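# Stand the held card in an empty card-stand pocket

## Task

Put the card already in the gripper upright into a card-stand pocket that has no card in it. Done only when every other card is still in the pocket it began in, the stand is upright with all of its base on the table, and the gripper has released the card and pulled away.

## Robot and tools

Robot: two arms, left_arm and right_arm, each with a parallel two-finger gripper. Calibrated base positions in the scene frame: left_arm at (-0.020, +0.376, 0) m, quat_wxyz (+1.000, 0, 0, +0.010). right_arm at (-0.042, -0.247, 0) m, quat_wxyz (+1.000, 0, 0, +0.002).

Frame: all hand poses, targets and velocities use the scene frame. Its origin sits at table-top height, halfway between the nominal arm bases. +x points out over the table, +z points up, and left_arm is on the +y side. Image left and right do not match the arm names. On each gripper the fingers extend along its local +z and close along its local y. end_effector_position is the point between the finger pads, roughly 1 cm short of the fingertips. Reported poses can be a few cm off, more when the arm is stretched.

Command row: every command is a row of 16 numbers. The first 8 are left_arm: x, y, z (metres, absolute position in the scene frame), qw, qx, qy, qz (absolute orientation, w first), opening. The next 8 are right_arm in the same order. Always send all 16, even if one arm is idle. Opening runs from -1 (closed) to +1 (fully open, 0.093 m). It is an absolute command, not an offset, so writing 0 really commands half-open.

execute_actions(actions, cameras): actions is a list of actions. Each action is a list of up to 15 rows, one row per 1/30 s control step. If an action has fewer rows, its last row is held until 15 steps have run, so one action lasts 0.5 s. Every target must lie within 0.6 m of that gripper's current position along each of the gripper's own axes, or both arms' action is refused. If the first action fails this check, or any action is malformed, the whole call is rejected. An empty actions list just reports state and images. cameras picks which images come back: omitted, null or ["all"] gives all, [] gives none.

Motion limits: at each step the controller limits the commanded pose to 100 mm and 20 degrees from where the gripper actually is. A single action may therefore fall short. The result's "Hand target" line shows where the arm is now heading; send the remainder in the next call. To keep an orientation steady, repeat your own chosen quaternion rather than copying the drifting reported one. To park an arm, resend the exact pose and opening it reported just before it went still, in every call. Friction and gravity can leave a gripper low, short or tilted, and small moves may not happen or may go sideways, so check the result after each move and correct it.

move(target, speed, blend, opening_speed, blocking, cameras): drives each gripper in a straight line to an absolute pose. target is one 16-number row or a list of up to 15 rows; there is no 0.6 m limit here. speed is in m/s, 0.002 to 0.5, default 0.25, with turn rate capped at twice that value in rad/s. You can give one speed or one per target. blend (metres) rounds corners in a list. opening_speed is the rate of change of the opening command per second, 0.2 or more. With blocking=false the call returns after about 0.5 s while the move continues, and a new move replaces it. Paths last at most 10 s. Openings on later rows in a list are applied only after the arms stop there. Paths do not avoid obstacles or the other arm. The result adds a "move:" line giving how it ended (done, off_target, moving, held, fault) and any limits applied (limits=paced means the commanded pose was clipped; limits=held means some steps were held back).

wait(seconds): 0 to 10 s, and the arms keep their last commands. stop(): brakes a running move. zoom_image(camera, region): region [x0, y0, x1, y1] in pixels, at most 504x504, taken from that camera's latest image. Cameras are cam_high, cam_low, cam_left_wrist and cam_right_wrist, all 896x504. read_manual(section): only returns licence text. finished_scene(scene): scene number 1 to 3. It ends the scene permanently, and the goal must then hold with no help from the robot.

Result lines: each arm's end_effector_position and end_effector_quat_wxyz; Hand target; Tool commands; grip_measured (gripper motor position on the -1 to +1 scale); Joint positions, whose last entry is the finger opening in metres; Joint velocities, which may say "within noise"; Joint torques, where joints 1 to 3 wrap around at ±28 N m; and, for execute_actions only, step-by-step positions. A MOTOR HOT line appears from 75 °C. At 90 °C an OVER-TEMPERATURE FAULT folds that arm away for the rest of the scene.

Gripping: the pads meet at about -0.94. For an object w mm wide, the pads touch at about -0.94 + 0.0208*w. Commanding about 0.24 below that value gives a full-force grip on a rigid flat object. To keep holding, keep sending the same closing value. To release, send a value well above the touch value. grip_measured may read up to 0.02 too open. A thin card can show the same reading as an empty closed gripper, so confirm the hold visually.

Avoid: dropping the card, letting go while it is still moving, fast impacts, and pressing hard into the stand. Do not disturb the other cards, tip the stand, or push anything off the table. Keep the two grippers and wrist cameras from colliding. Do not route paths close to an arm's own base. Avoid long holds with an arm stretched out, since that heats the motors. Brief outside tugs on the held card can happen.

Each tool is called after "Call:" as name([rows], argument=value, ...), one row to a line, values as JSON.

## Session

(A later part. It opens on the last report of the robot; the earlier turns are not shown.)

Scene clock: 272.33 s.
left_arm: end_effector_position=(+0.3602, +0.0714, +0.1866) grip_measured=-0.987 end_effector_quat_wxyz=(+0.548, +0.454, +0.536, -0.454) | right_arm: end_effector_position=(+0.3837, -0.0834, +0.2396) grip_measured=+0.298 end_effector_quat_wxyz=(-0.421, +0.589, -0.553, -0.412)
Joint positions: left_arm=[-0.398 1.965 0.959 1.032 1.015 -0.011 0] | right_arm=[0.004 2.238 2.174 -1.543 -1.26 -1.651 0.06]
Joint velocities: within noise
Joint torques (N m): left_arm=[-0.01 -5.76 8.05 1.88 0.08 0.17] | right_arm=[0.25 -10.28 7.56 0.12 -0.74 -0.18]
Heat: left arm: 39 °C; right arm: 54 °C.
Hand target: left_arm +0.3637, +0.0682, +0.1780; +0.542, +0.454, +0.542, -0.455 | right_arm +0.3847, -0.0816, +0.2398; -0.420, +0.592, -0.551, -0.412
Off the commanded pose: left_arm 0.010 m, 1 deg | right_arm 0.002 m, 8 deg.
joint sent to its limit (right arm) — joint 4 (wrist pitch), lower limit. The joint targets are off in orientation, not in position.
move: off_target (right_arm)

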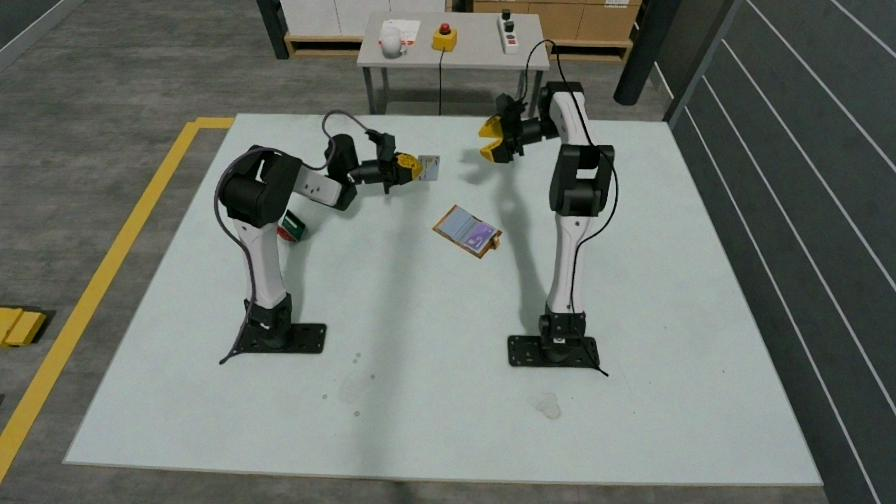

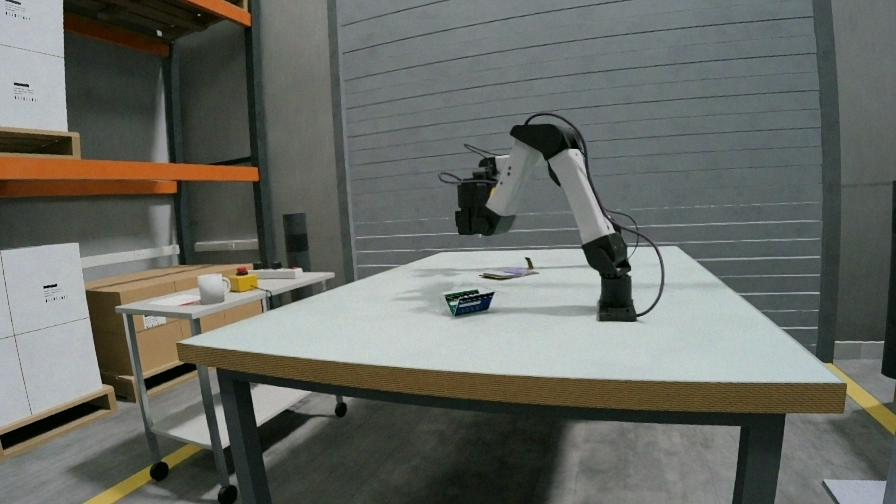

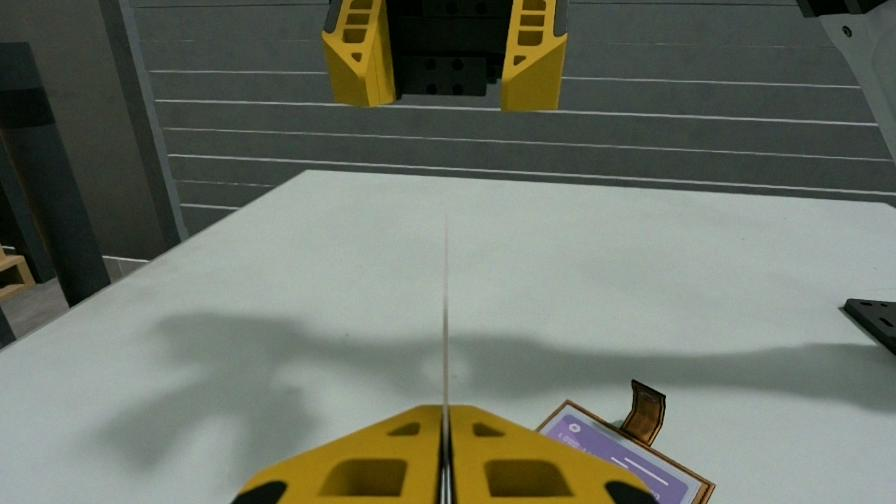

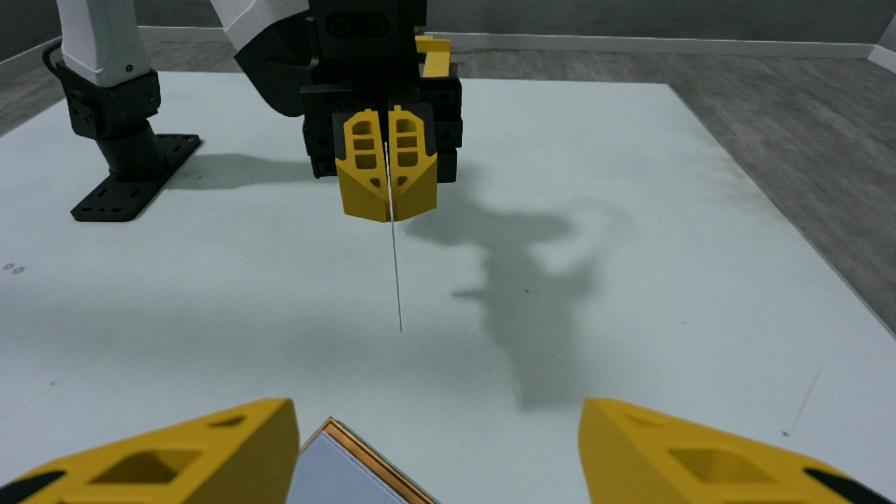

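Call:
move([
  [0.33,0.25,0.27,0,-0.2,0.98,0,-1,0.385,-0.082,0.240,0.421,-0.589,0.553,0.412,0.3],
  [0.255,0.465,0.22,0,-0.412,0.911,0,-1,0.385,-0.082,0.24,0.421,-0.589,0.553,0.412,0.3],
], blend=0.05)

Call:
zoom_image(camera="cam_left_wrist", region=[200, 100, 700, 504])

Call:
zoom_image(camera="cam_low", region=[420, 200, 540, 330])

Scene clock: 291.97 s.
left_arm: end_effector_position=(+0.2617, +0.4665, +0.2173) grip_measured=-0.988 end_effector_quat_wxyz=(+0.051, -0.419, +0.907, -0.009) | right_arm: end_effector_position=(+0.3835, -0.0834, +0.2396) grip_measured=+0.298 end_effector_quat_wxyz=(-0.420, +0.588, -0.554, -0.413)
Joint positions: left_arm=[0.293 1.615 1.702 -1.554 0.007 -0.553 0] | right_arm=[0.004 2.238 2.174 -1.545 -1.26 -1.649 0.06]
Joint velocities: within noise
Joint torques (N m): left_arm=[0.24 -6.49 5.65 0.61 0.03 0.25] | right_arm=[0.16 -11.14 6.32 0.35 -0.76 -0.04]
Heat: left arm: 40 °C; right arm: 53 °C.
Hand target: left_arm +0.2551, +0.4651, +0.2193; +0.049, -0.412, +0.910, -0.006 | right_arm +0.3849, -0.0820, +0.2400; -0.421, +0.589, -0.553, -0.412
Off the commanded pose: left_arm 0.007 m, 6 deg | right_arm 0.002 m, 0 deg.
joint sent to its limit (left arm) — joint 4 (wrist pitch), lower limit. The joint targets are off in orientation, not in position.
move: off_target (left_arm)

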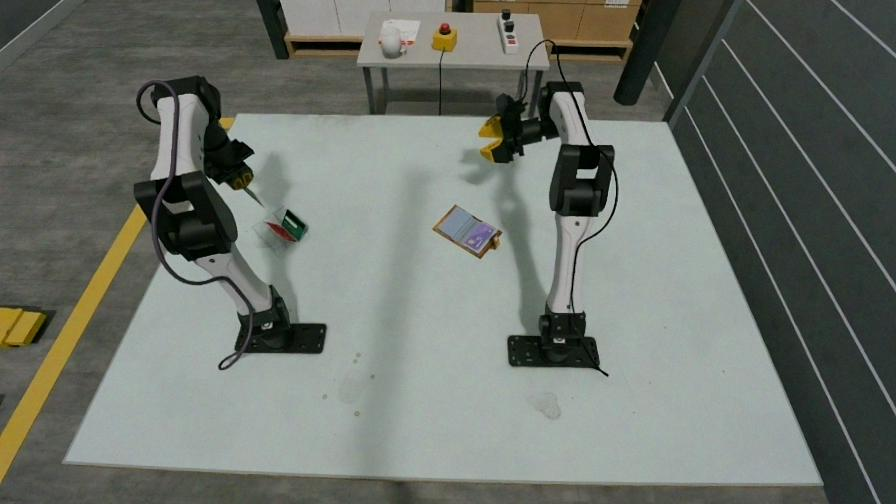

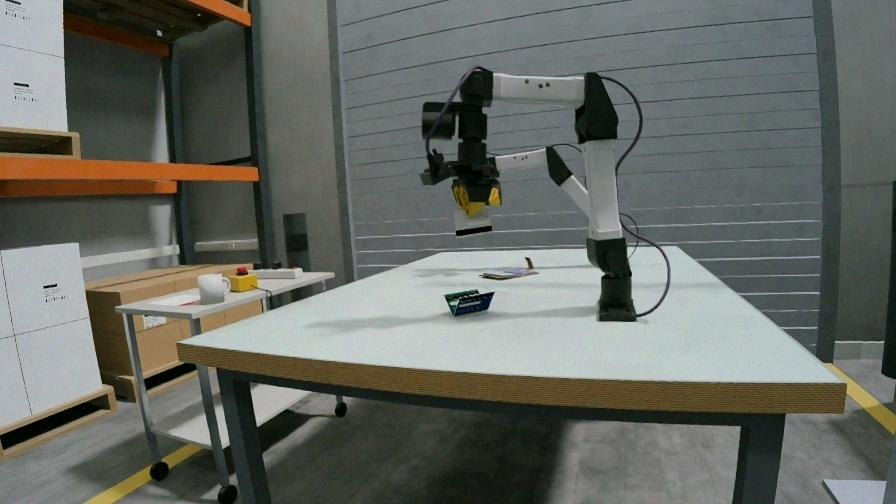

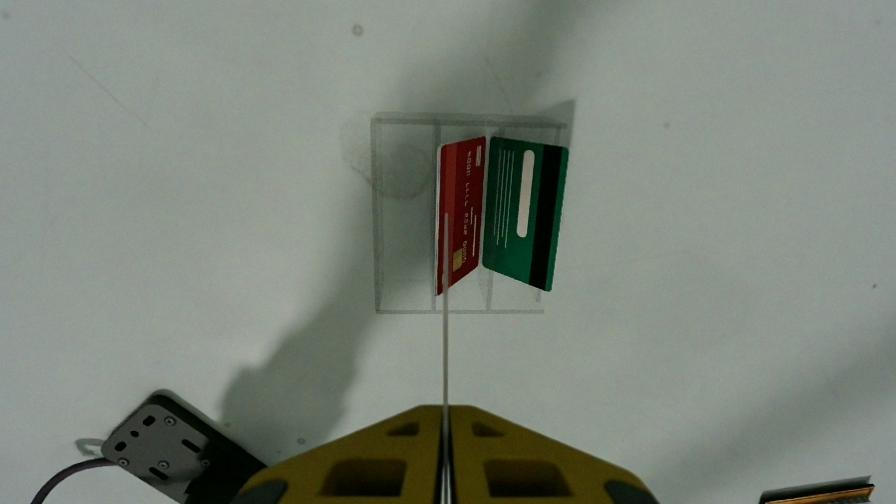

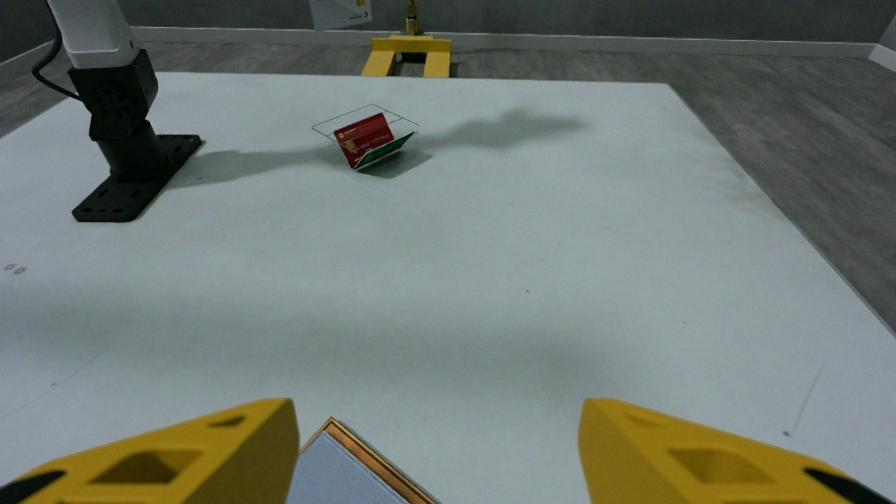

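Scaled by 1.008 from the camera's 896x504 image, which has a finer 1280x720 frame.

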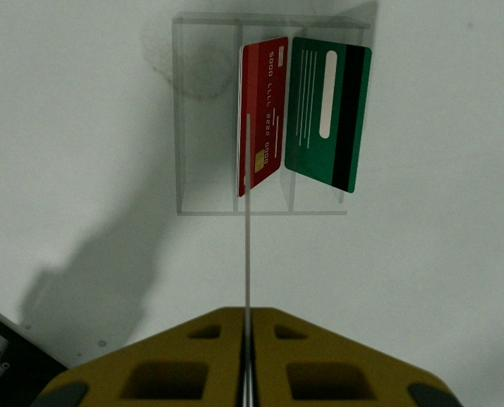

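Scaled by 3.877 from the camera's 896x504 image, which has a finer 1280x720 frame.

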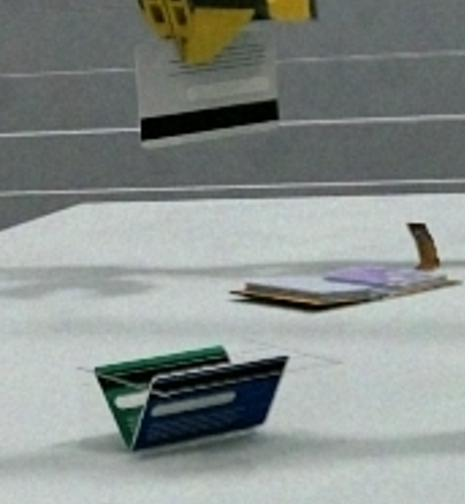

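Call:
move(target=[0.25,0.487,0.135,0,-0.412,0.911,0,-1,0.385,-0.082,0.24,0.421,-0.589,0.553,0.412,0.3], speed=0.15)

Call:
zoom_image(camera="cam_left_wrist", region=[200, 0, 700, 504])

Call:
zoom_image(camera="cam_high", region=[220, 150, 340, 270])

Scene clock: 317.10 s.
left_arm: end_effector_position=(+0.2497, +0.4846, +0.1416) grip_measured=-0.988 end_effector_quat_wxyz=(+0.007, -0.417, +0.909, -0.003) | right_arm: end_effector_position=(+0.3835, -0.0834, +0.2396) grip_measured=+0.298 end_effector_quat_wxyz=(-0.420, +0.588, -0.554, -0.413)
Joint positions: left_arm=[0.365 1.627 1.415 -1.344 0.006 -0.475 0] | right_arm=[0.004 2.238 2.174 -1.545 -1.26 -1.649 0.06]
Joint velocities: within noise
Joint torques (N m): left_arm=[0.66 -4.1 6.05 0.65 0.02 0.23] | right_arm=[0.14 -11.12 6.31 0.35 -0.76 -0.04]
Heat: left arm: 38 °C; right arm: 53 °C.
Hand target: left_arm +0.2498, +0.4869, +0.1350; +0.000, -0.412, +0.911, +0.000 | right_arm +0.3849, -0.0820, +0.2400; -0.421, +0.589, -0.553, -0.412
Off the commanded pose: left_arm 0.007 m, 1 deg | right_arm 0.002 m, 0 deg.
move: done

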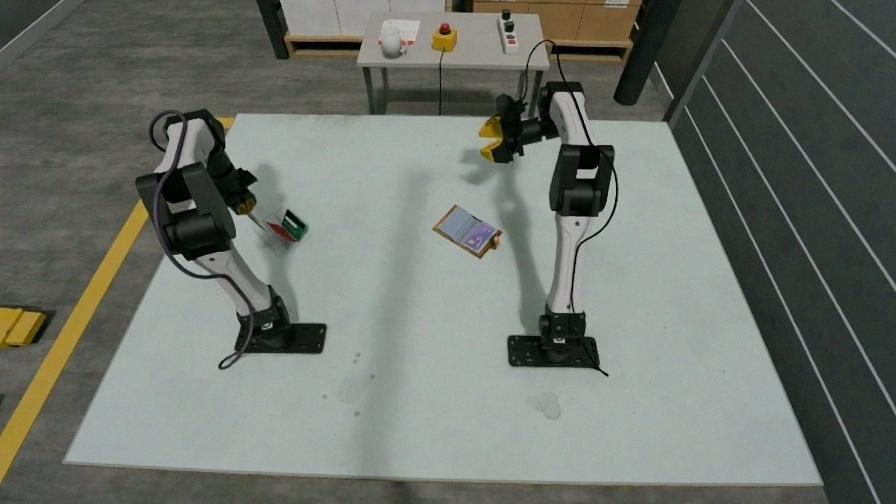

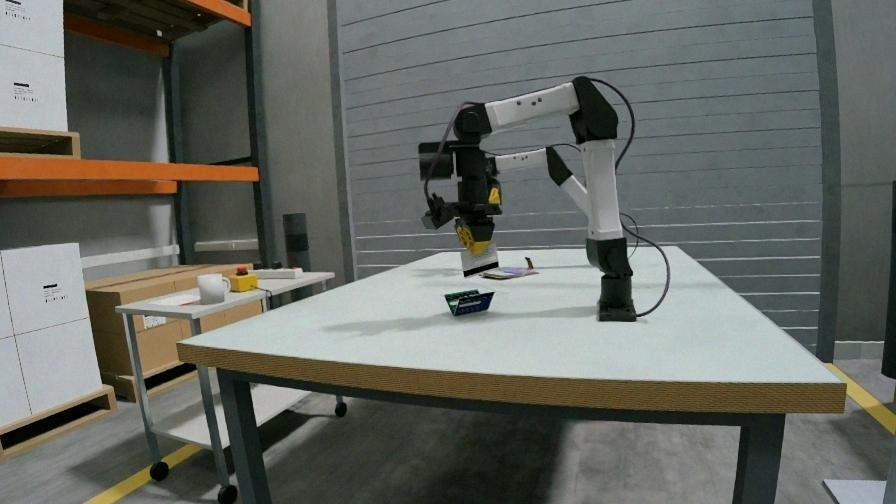

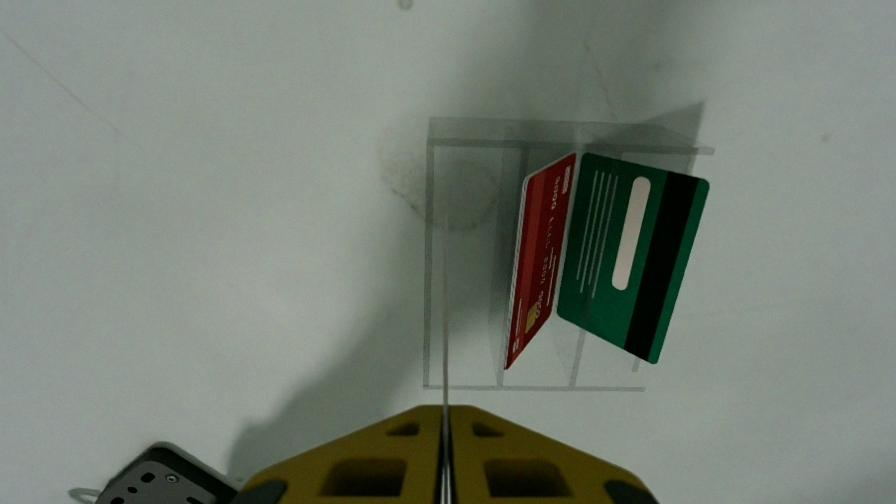

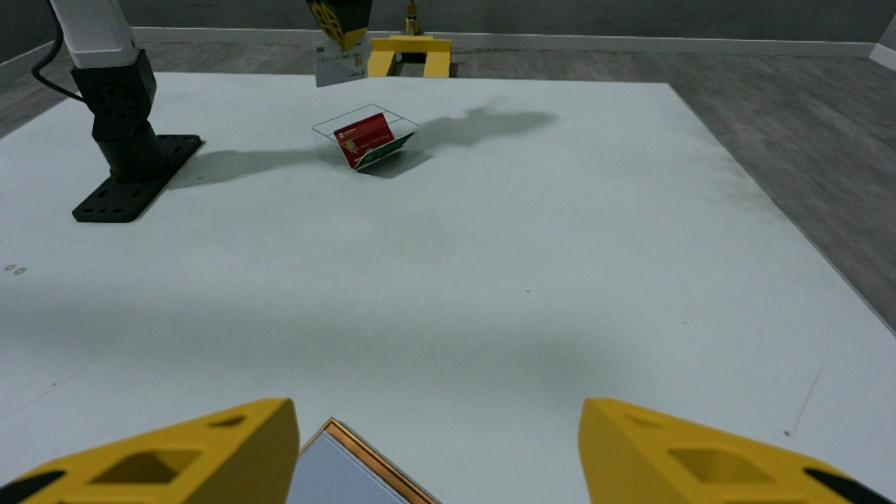

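Scaled by 1.000.

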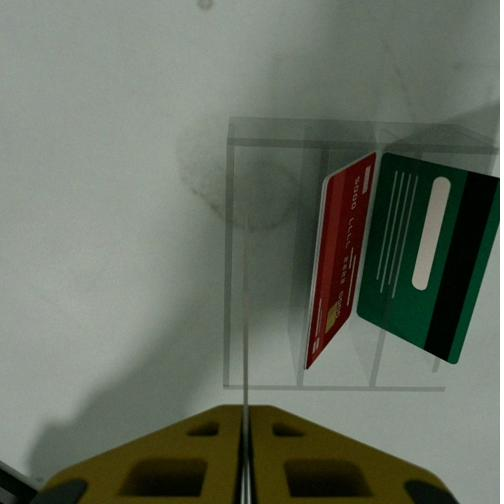

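Scaled by 4.200 from the camera's 896x504 image, which has a finer 1280x720 frame.

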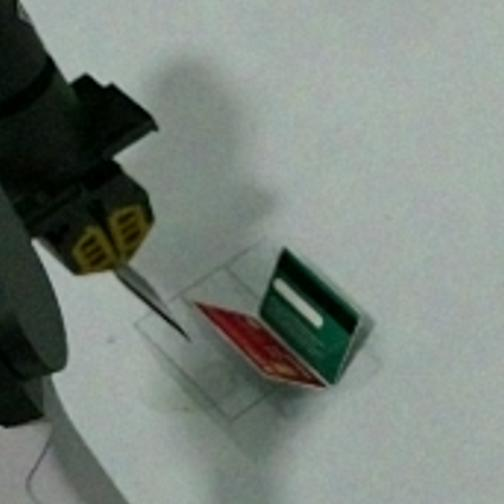

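Call:
move(target=[0.258,0.484,0.105,0,-0.412,0.911,0,-1,0.385,-0.082,0.24,0.421,-0.589,0.553,0.412,0.3], speed=0.1)

Call:
zoom_image(camera="cam_left_wrist", region=[300, 100, 700, 500])

Call:
zoom_image(camera="cam_high", region=[220, 170, 320, 270])

Call:
zoom_image(camera="cam_right_wrist", region=[280, 10, 460, 190])

Call:
zoom_image(camera="cam_low", region=[420, 230, 520, 330])

Scene clock: 341.43 s.
left_arm: end_effector_position=(+0.2577, +0.4843, +0.1126) grip_measured=-0.988 end_effector_quat_wxyz=(+0.009, -0.412, +0.911, -0.004) | right_arm: end_effector_position=(+0.3835, -0.0834, +0.2396) grip_measured=+0.298 end_effector_quat_wxyz=(-0.420, +0.588, -0.554, -0.413)
Joint positions: left_arm=[0.354 1.655 1.33 -1.228 0.006 -0.475 0] | right_arm=[0.004 2.238 2.174 -1.545 -1.26 -1.649 0.06]
Joint velocities: within noise
Joint torques (N m): left_arm=[-0.09 -4.16 5.97 0.67 0.02 0.02] | right_arm=[0.14 -11.12 6.31 0.35 -0.76 -0.04]
Heat: left arm: 38 °C; right arm: 54 °C.
Hand target: left_arm +0.2578, +0.4840, +0.1052; +0.000, -0.412, +0.911, +0.000 | right_arm +0.3849, -0.0820, +0.2400; -0.421, +0.589, -0.553, -0.412
Off the commanded pose: left_arm 0.008 m, 1 deg | right_arm 0.002 m, 0 deg.
move: done

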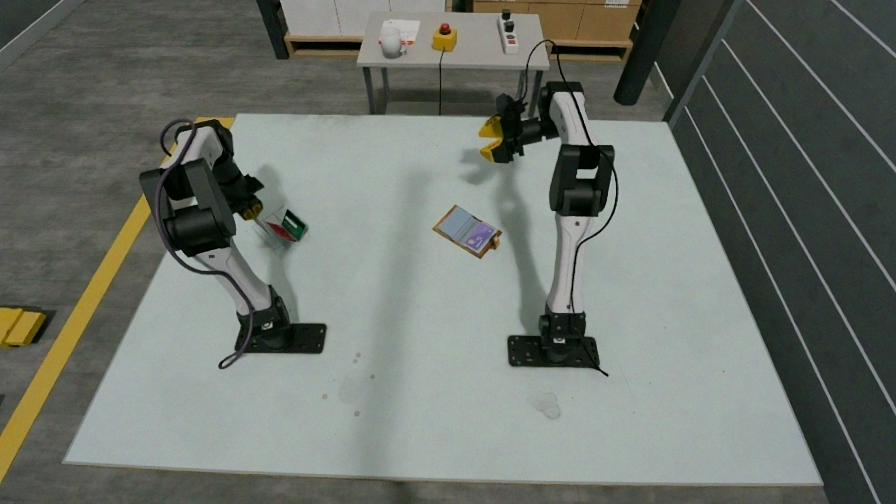

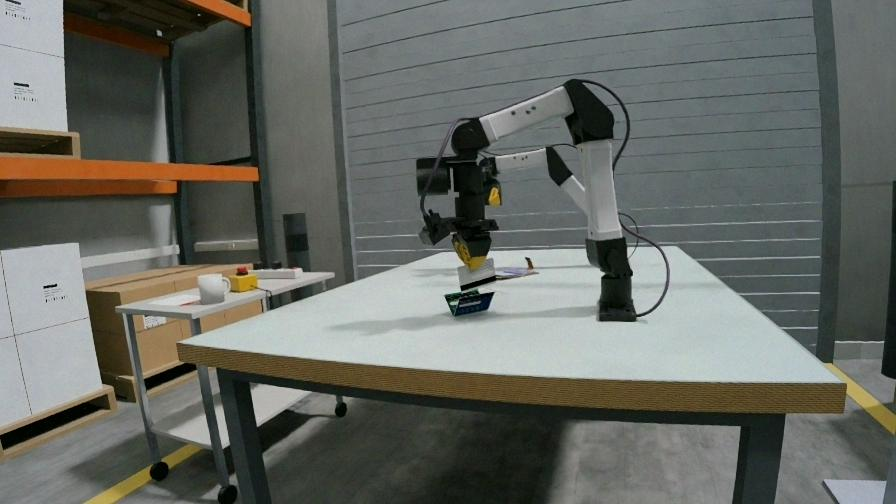

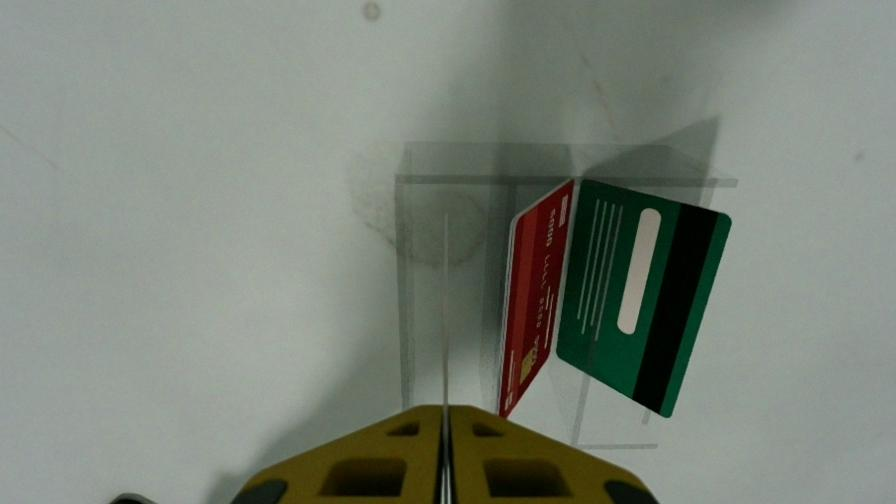

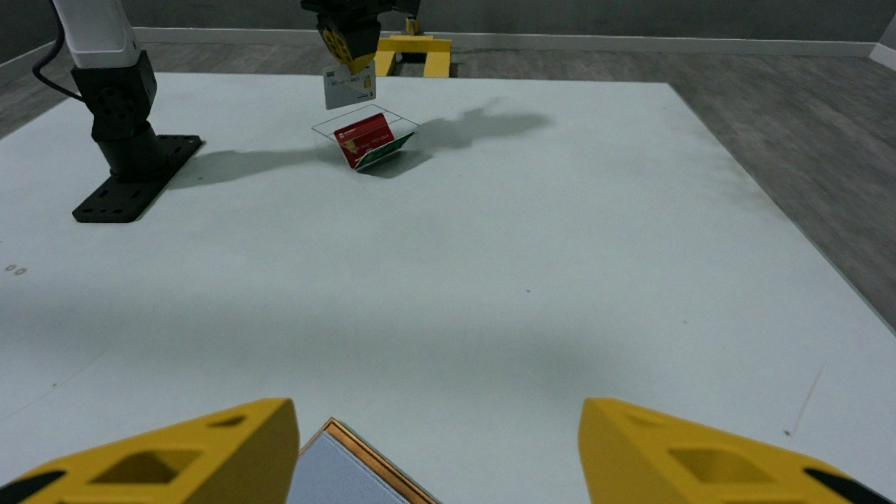

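Scaled by 1.260 from the camera's 896x504 image, which has a finer 1280x720 frame.

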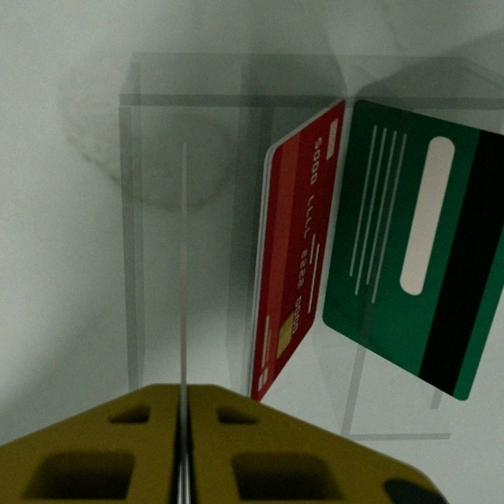

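Scaled by 5.040 from the camera's 896x504 image, which has a finer 1280x720 frame.

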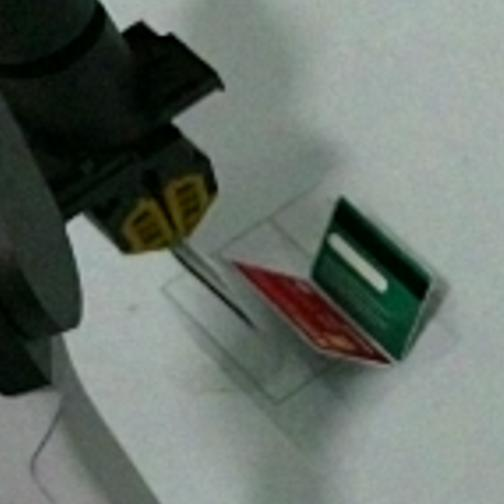

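Scaled by 2.800 from the camera's 896x504 image, which has a finer 1280x720 frame.

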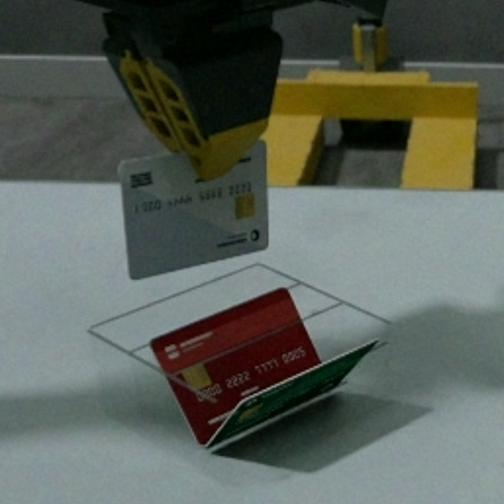

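Scaled by 5.040 from the camera's 896x504 image, which has a finer 1280x720 frame.

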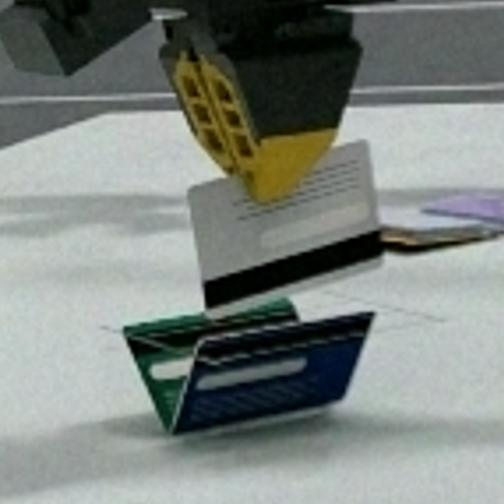

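Call:
move(target=[0.2595,0.4825,0.061,0,-0.412,0.911,0,-1,0.385,-0.082,0.24,0.421,-0.589,0.553,0.412,0.3], speed=0.08)

Call:
zoom_image(camera="cam_left_wrist", region=[300, 100, 700, 500])

Call:
zoom_image(camera="cam_high", region=[220, 170, 320, 270])

Call:
zoom_image(camera="cam_right_wrist", region=[280, 10, 460, 190])

Call:
zoom_image(camera="cam_low", region=[420, 230, 520, 330])

Scene clock: 353.13 s.
left_arm: end_effector_position=(+0.2585, +0.4826, +0.0686) grip_measured=-0.988 end_effector_quat_wxyz=(+0.005, -0.409, +0.913, -0.003) | right_arm: end_effector_position=(+0.3835, -0.0834, +0.2396) grip_measured=+0.298 end_effector_quat_wxyz=(-0.420, +0.588, -0.554, -0.413)
Joint positions: left_arm=[0.348 1.691 1.192 -1.062 0.006 -0.475 0] | right_arm=[0.004 2.238 2.174 -1.545 -1.26 -1.648 0.06]
Joint velocities: within noise
Joint torques (N m): left_arm=[-0.1 -4.3 5.86 0.71 0.02 -0.04] | right_arm=[0.16 -11.12 6.3 0.35 -0.76 -0.04]
Heat: left arm: 38 °C; right arm: 55 °C.
Hand target: left_arm +0.2593, +0.4824, +0.0612; +0.000, -0.412, +0.911, +0.000 | right_arm +0.3849, -0.0820, +0.2400; -0.421, +0.589, -0.553, -0.412
Off the commanded pose: left_arm 0.008 m, 1 deg | right_arm 0.002 m, 0 deg.
move: done

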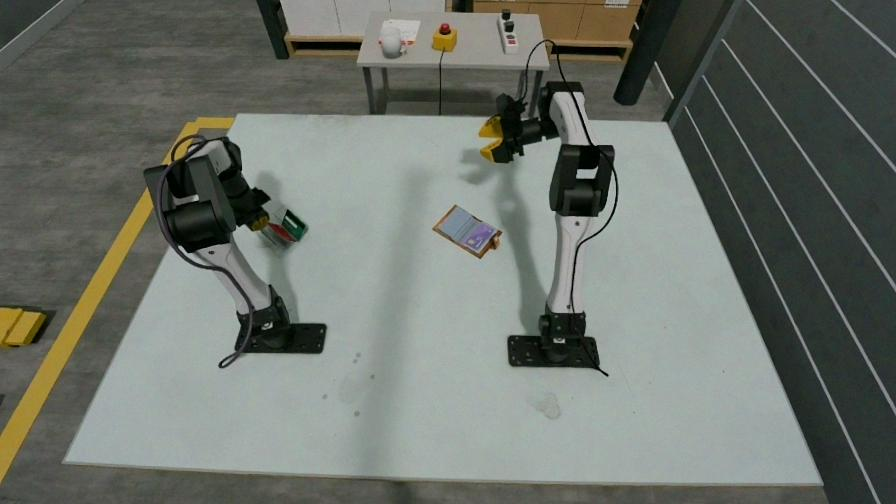

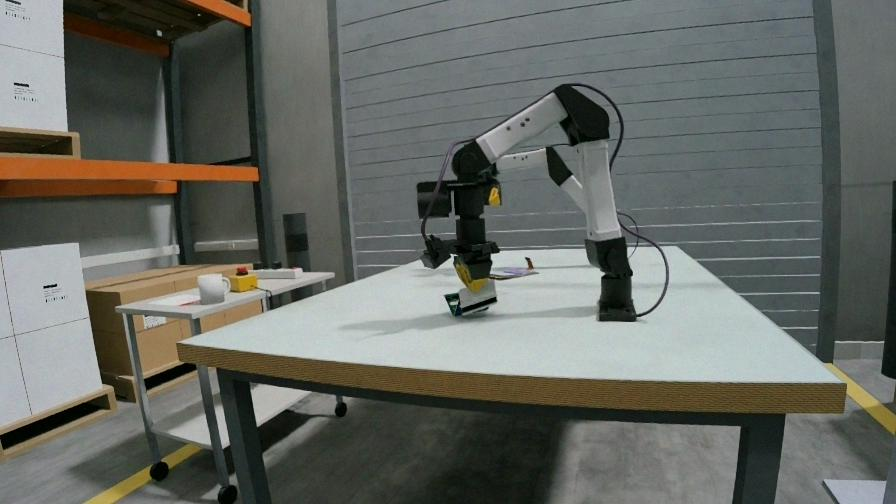

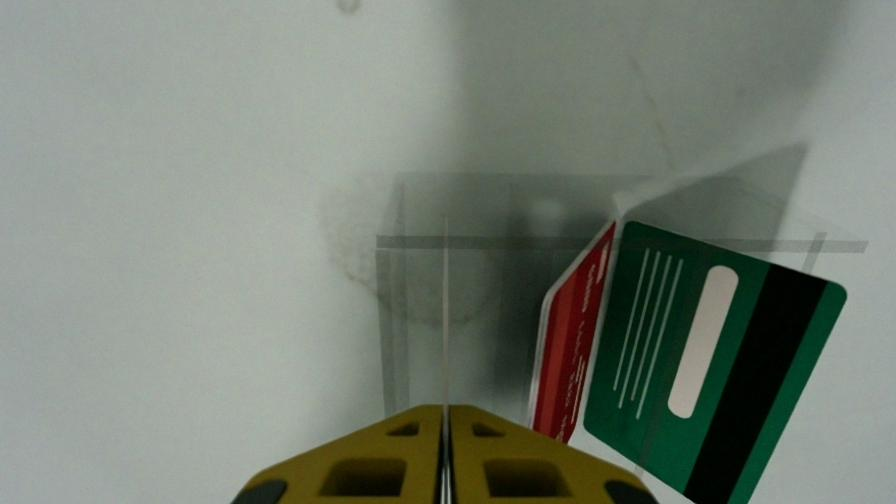

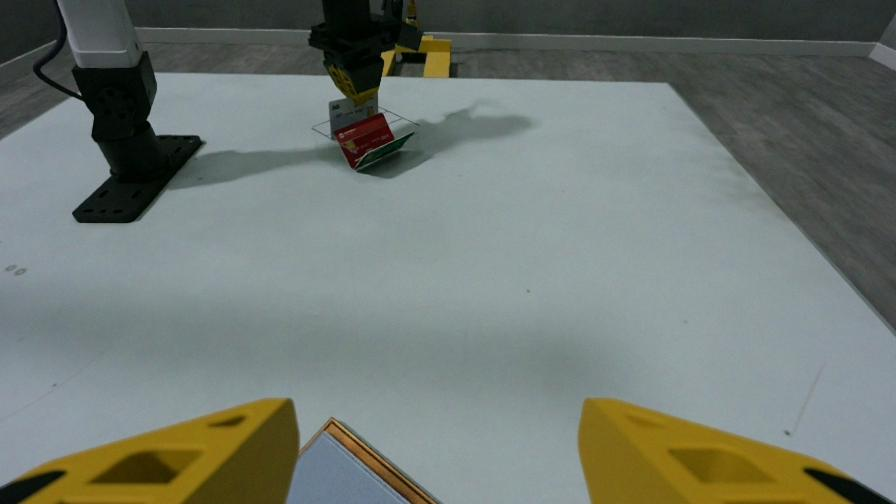

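Scaled by 1.260 from the camera's 896x504 image, which has a finer 1280x720 frame.

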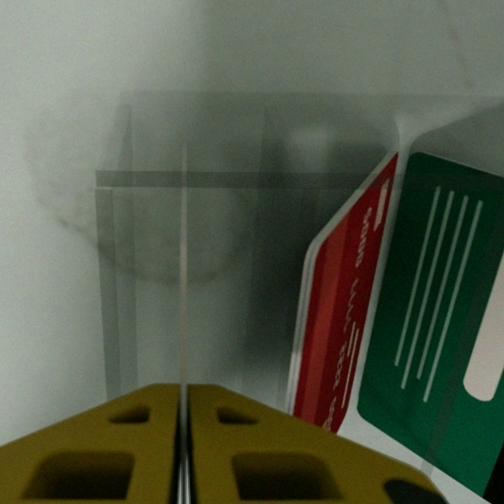

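Scaled by 5.040 from the camera's 896x504 image, which has a finer 1280x720 frame.

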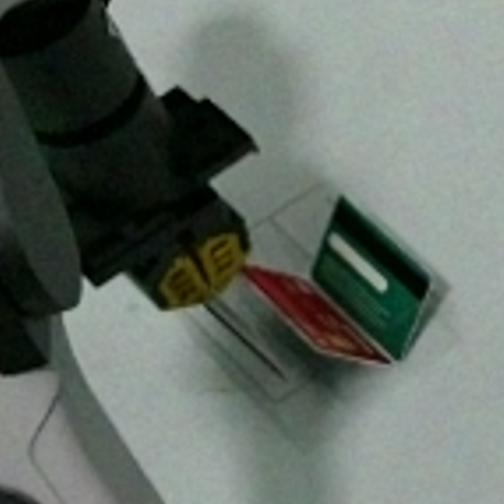

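Scaled by 2.800 from the camera's 896x504 image, which has a finer 1280x720 frame.

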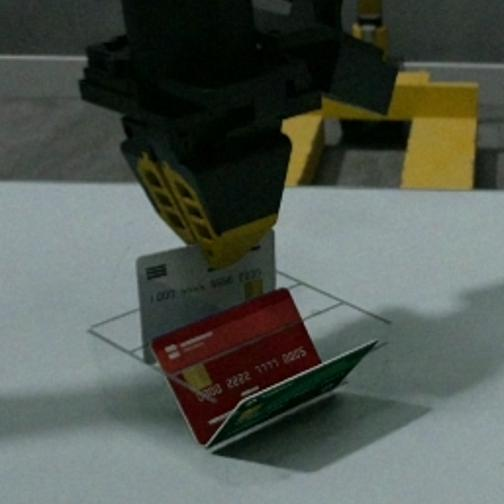

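Scaled by 5.040 from the camera's 896x504 image, which has a finer 1280x720 frame.

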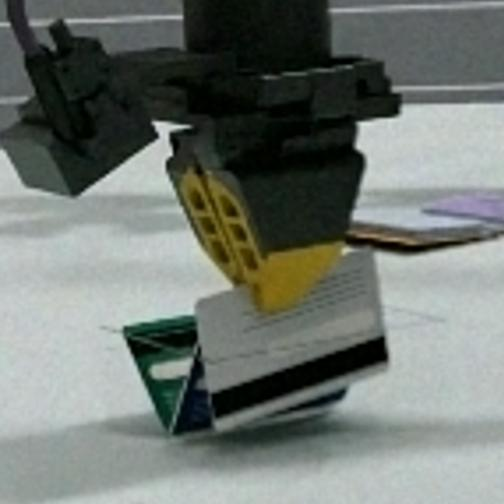

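Call:
move([
  [0.2598,0.4822,0.052,0,-0.412,0.911,0,-1,0.385,-0.082,0.24,0.421,-0.589,0.553,0.412,0.3],
], speed=0.05, cameras=["cam_left_wrist"])

Call:
move([
  [0.2598,0.4822,0.047,0,-0.412,0.911,0,-1,0.385,-0.082,0.24,0.421,-0.589,0.553,0.412,0.3],
], speed=0.05)

Call:
zoom_image(camera="cam_low", region=[420, 230, 520, 330])

Call:
zoom_image(camera="cam_right_wrist", region=[280, 10, 460, 190])

Scene clock: 366.13 s.
left_arm: end_effector_position=(+0.2593, +0.4825, +0.0602) grip_measured=-0.988 end_effector_quat_wxyz=(+0.006, -0.408, +0.913, -0.003) | right_arm: end_effector_position=(+0.3835, -0.0834, +0.2396) grip_measured=+0.298 end_effector_quat_wxyz=(-0.420, +0.588, -0.554, -0.413)
Joint positions: left_arm=[0.346 1.701 1.168 -1.026 0.006 -0.475 0] | right_arm=[0.004 2.238 2.174 -1.545 -1.26 -1.648 0.06]
Joint velocities: within noise
Joint torques (N m): left_arm=[-0.09 -4.22 5.72 0.72 0.02 -0.04] | right_arm=[0.16 -11.14 6.31 0.35 -0.75 -0.04]
Heat: left arm: 37 °C; right arm: 55 °C.
Hand target: left_arm +0.2596, +0.4821, +0.0522; +0.000, -0.412, +0.911, +0.000 | right_arm +0.3849, -0.0820, +0.2400; -0.421, +0.589, -0.553, -0.412
Off the commanded pose: left_arm 0.008 m, 1 deg | right_arm 0.002 m, 0 deg.
move: done
Images, in order (width x height): cam_left_wrist 896x504.

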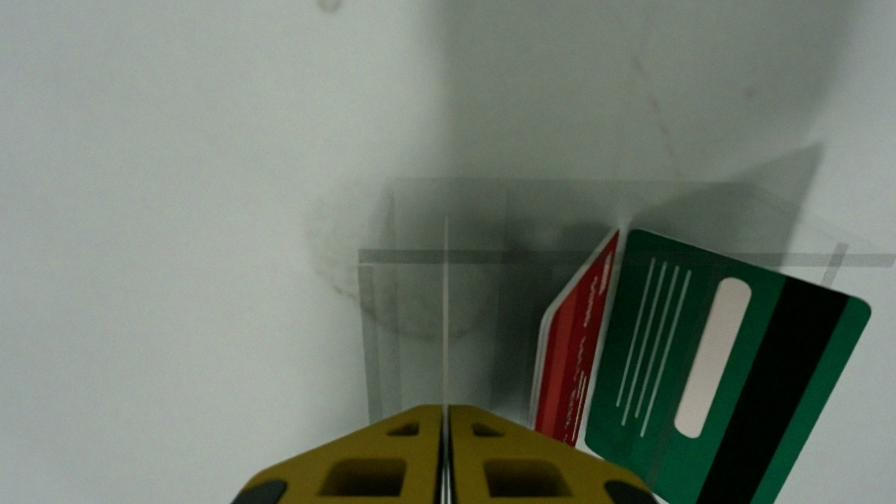

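Scene clock: 366.87 s.
left_arm: end_effector_position=(+0.2594, +0.4825, +0.0558) grip_measured=-0.988 end_effector_quat_wxyz=(+0.006, -0.408, +0.913, -0.003) | right_arm: end_effector_position=(+0.3835, -0.0834, +0.2396) grip_measured=+0.298 end_effector_quat_wxyz=(-0.420, +0.588, -0.554, -0.413)
Joint positions: left_arm=[0.346 1.705 1.155 -1.008 0.006 -0.475 0] | right_arm=[0.004 2.238 2.174 -1.545 -1.26 -1.648 0.06]
Joint velocities: within noise
Joint torques (N m): left_arm=[-0.09 -4.14 5.64 0.73 0.02 -0.04] | right_arm=[0.16 -11.12 6.32 0.35 -0.76 -0.04]
Heat: left arm: 37 °C; right arm: 55 °C.
Hand target: left_arm +0.2596, +0.4821, +0.0473; +0.000, -0.412, +0.911, +0.000 | right_arm +0.3849, -0.0820, +0.2400; -0.421, +0.589, -0.553, -0.412
Off the commanded pose: left_arm 0.009 m, 1 deg | right_arm 0.002 m, 0 deg.
move: done

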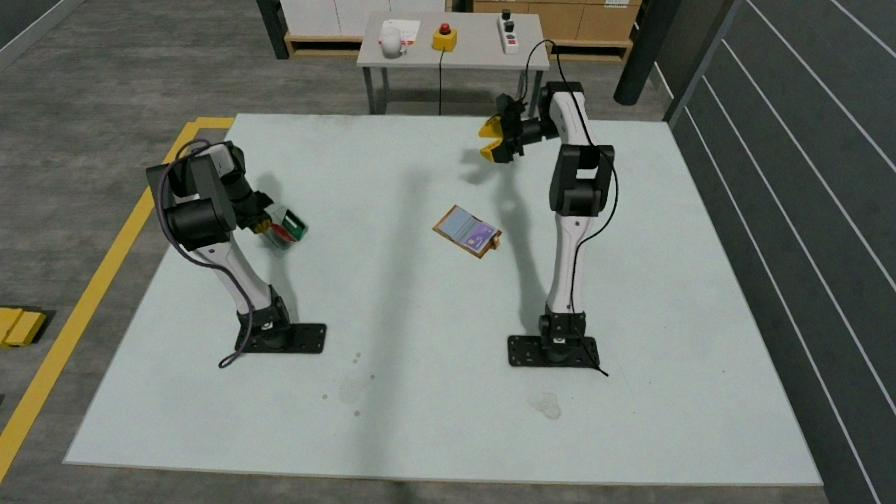

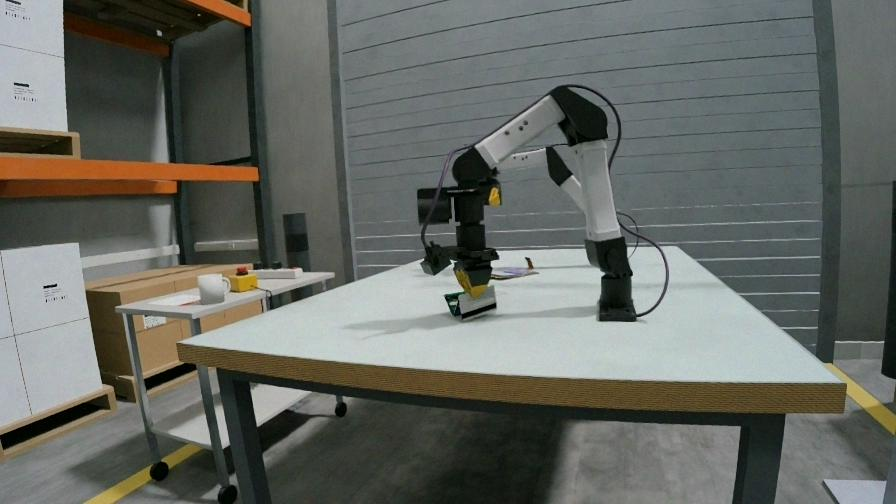

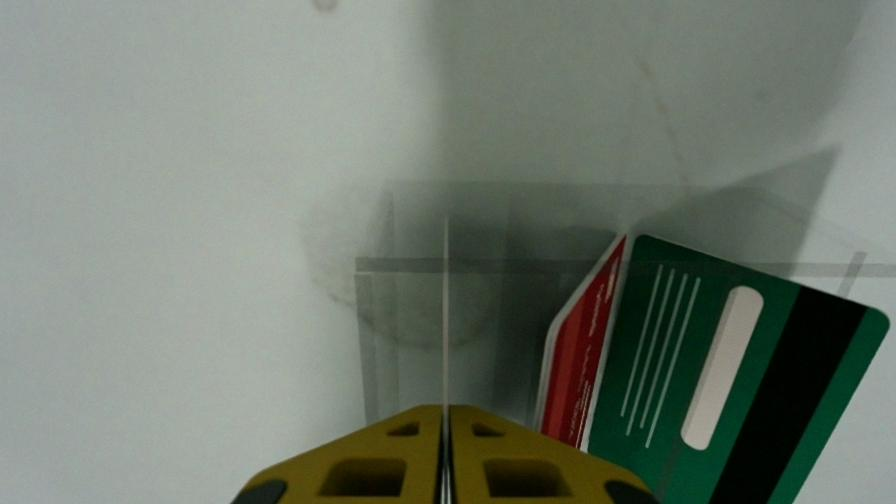

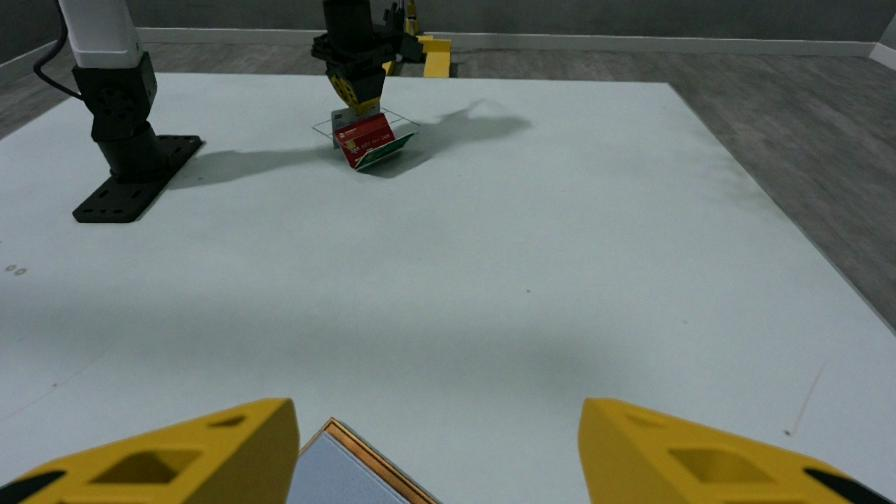

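Scaled by 5.040 from the camera's 896x504 image, which has a finer 1280x720 frame.

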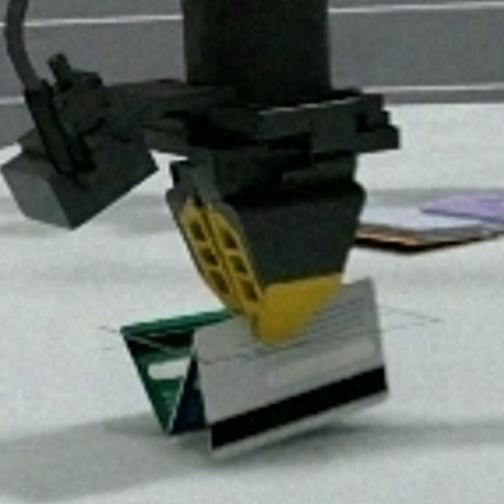

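Scaled by 2.800 from the camera's 896x504 image, which has a finer 1280x720 frame.

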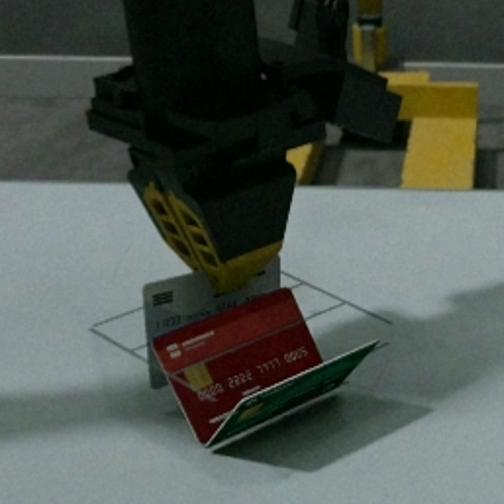

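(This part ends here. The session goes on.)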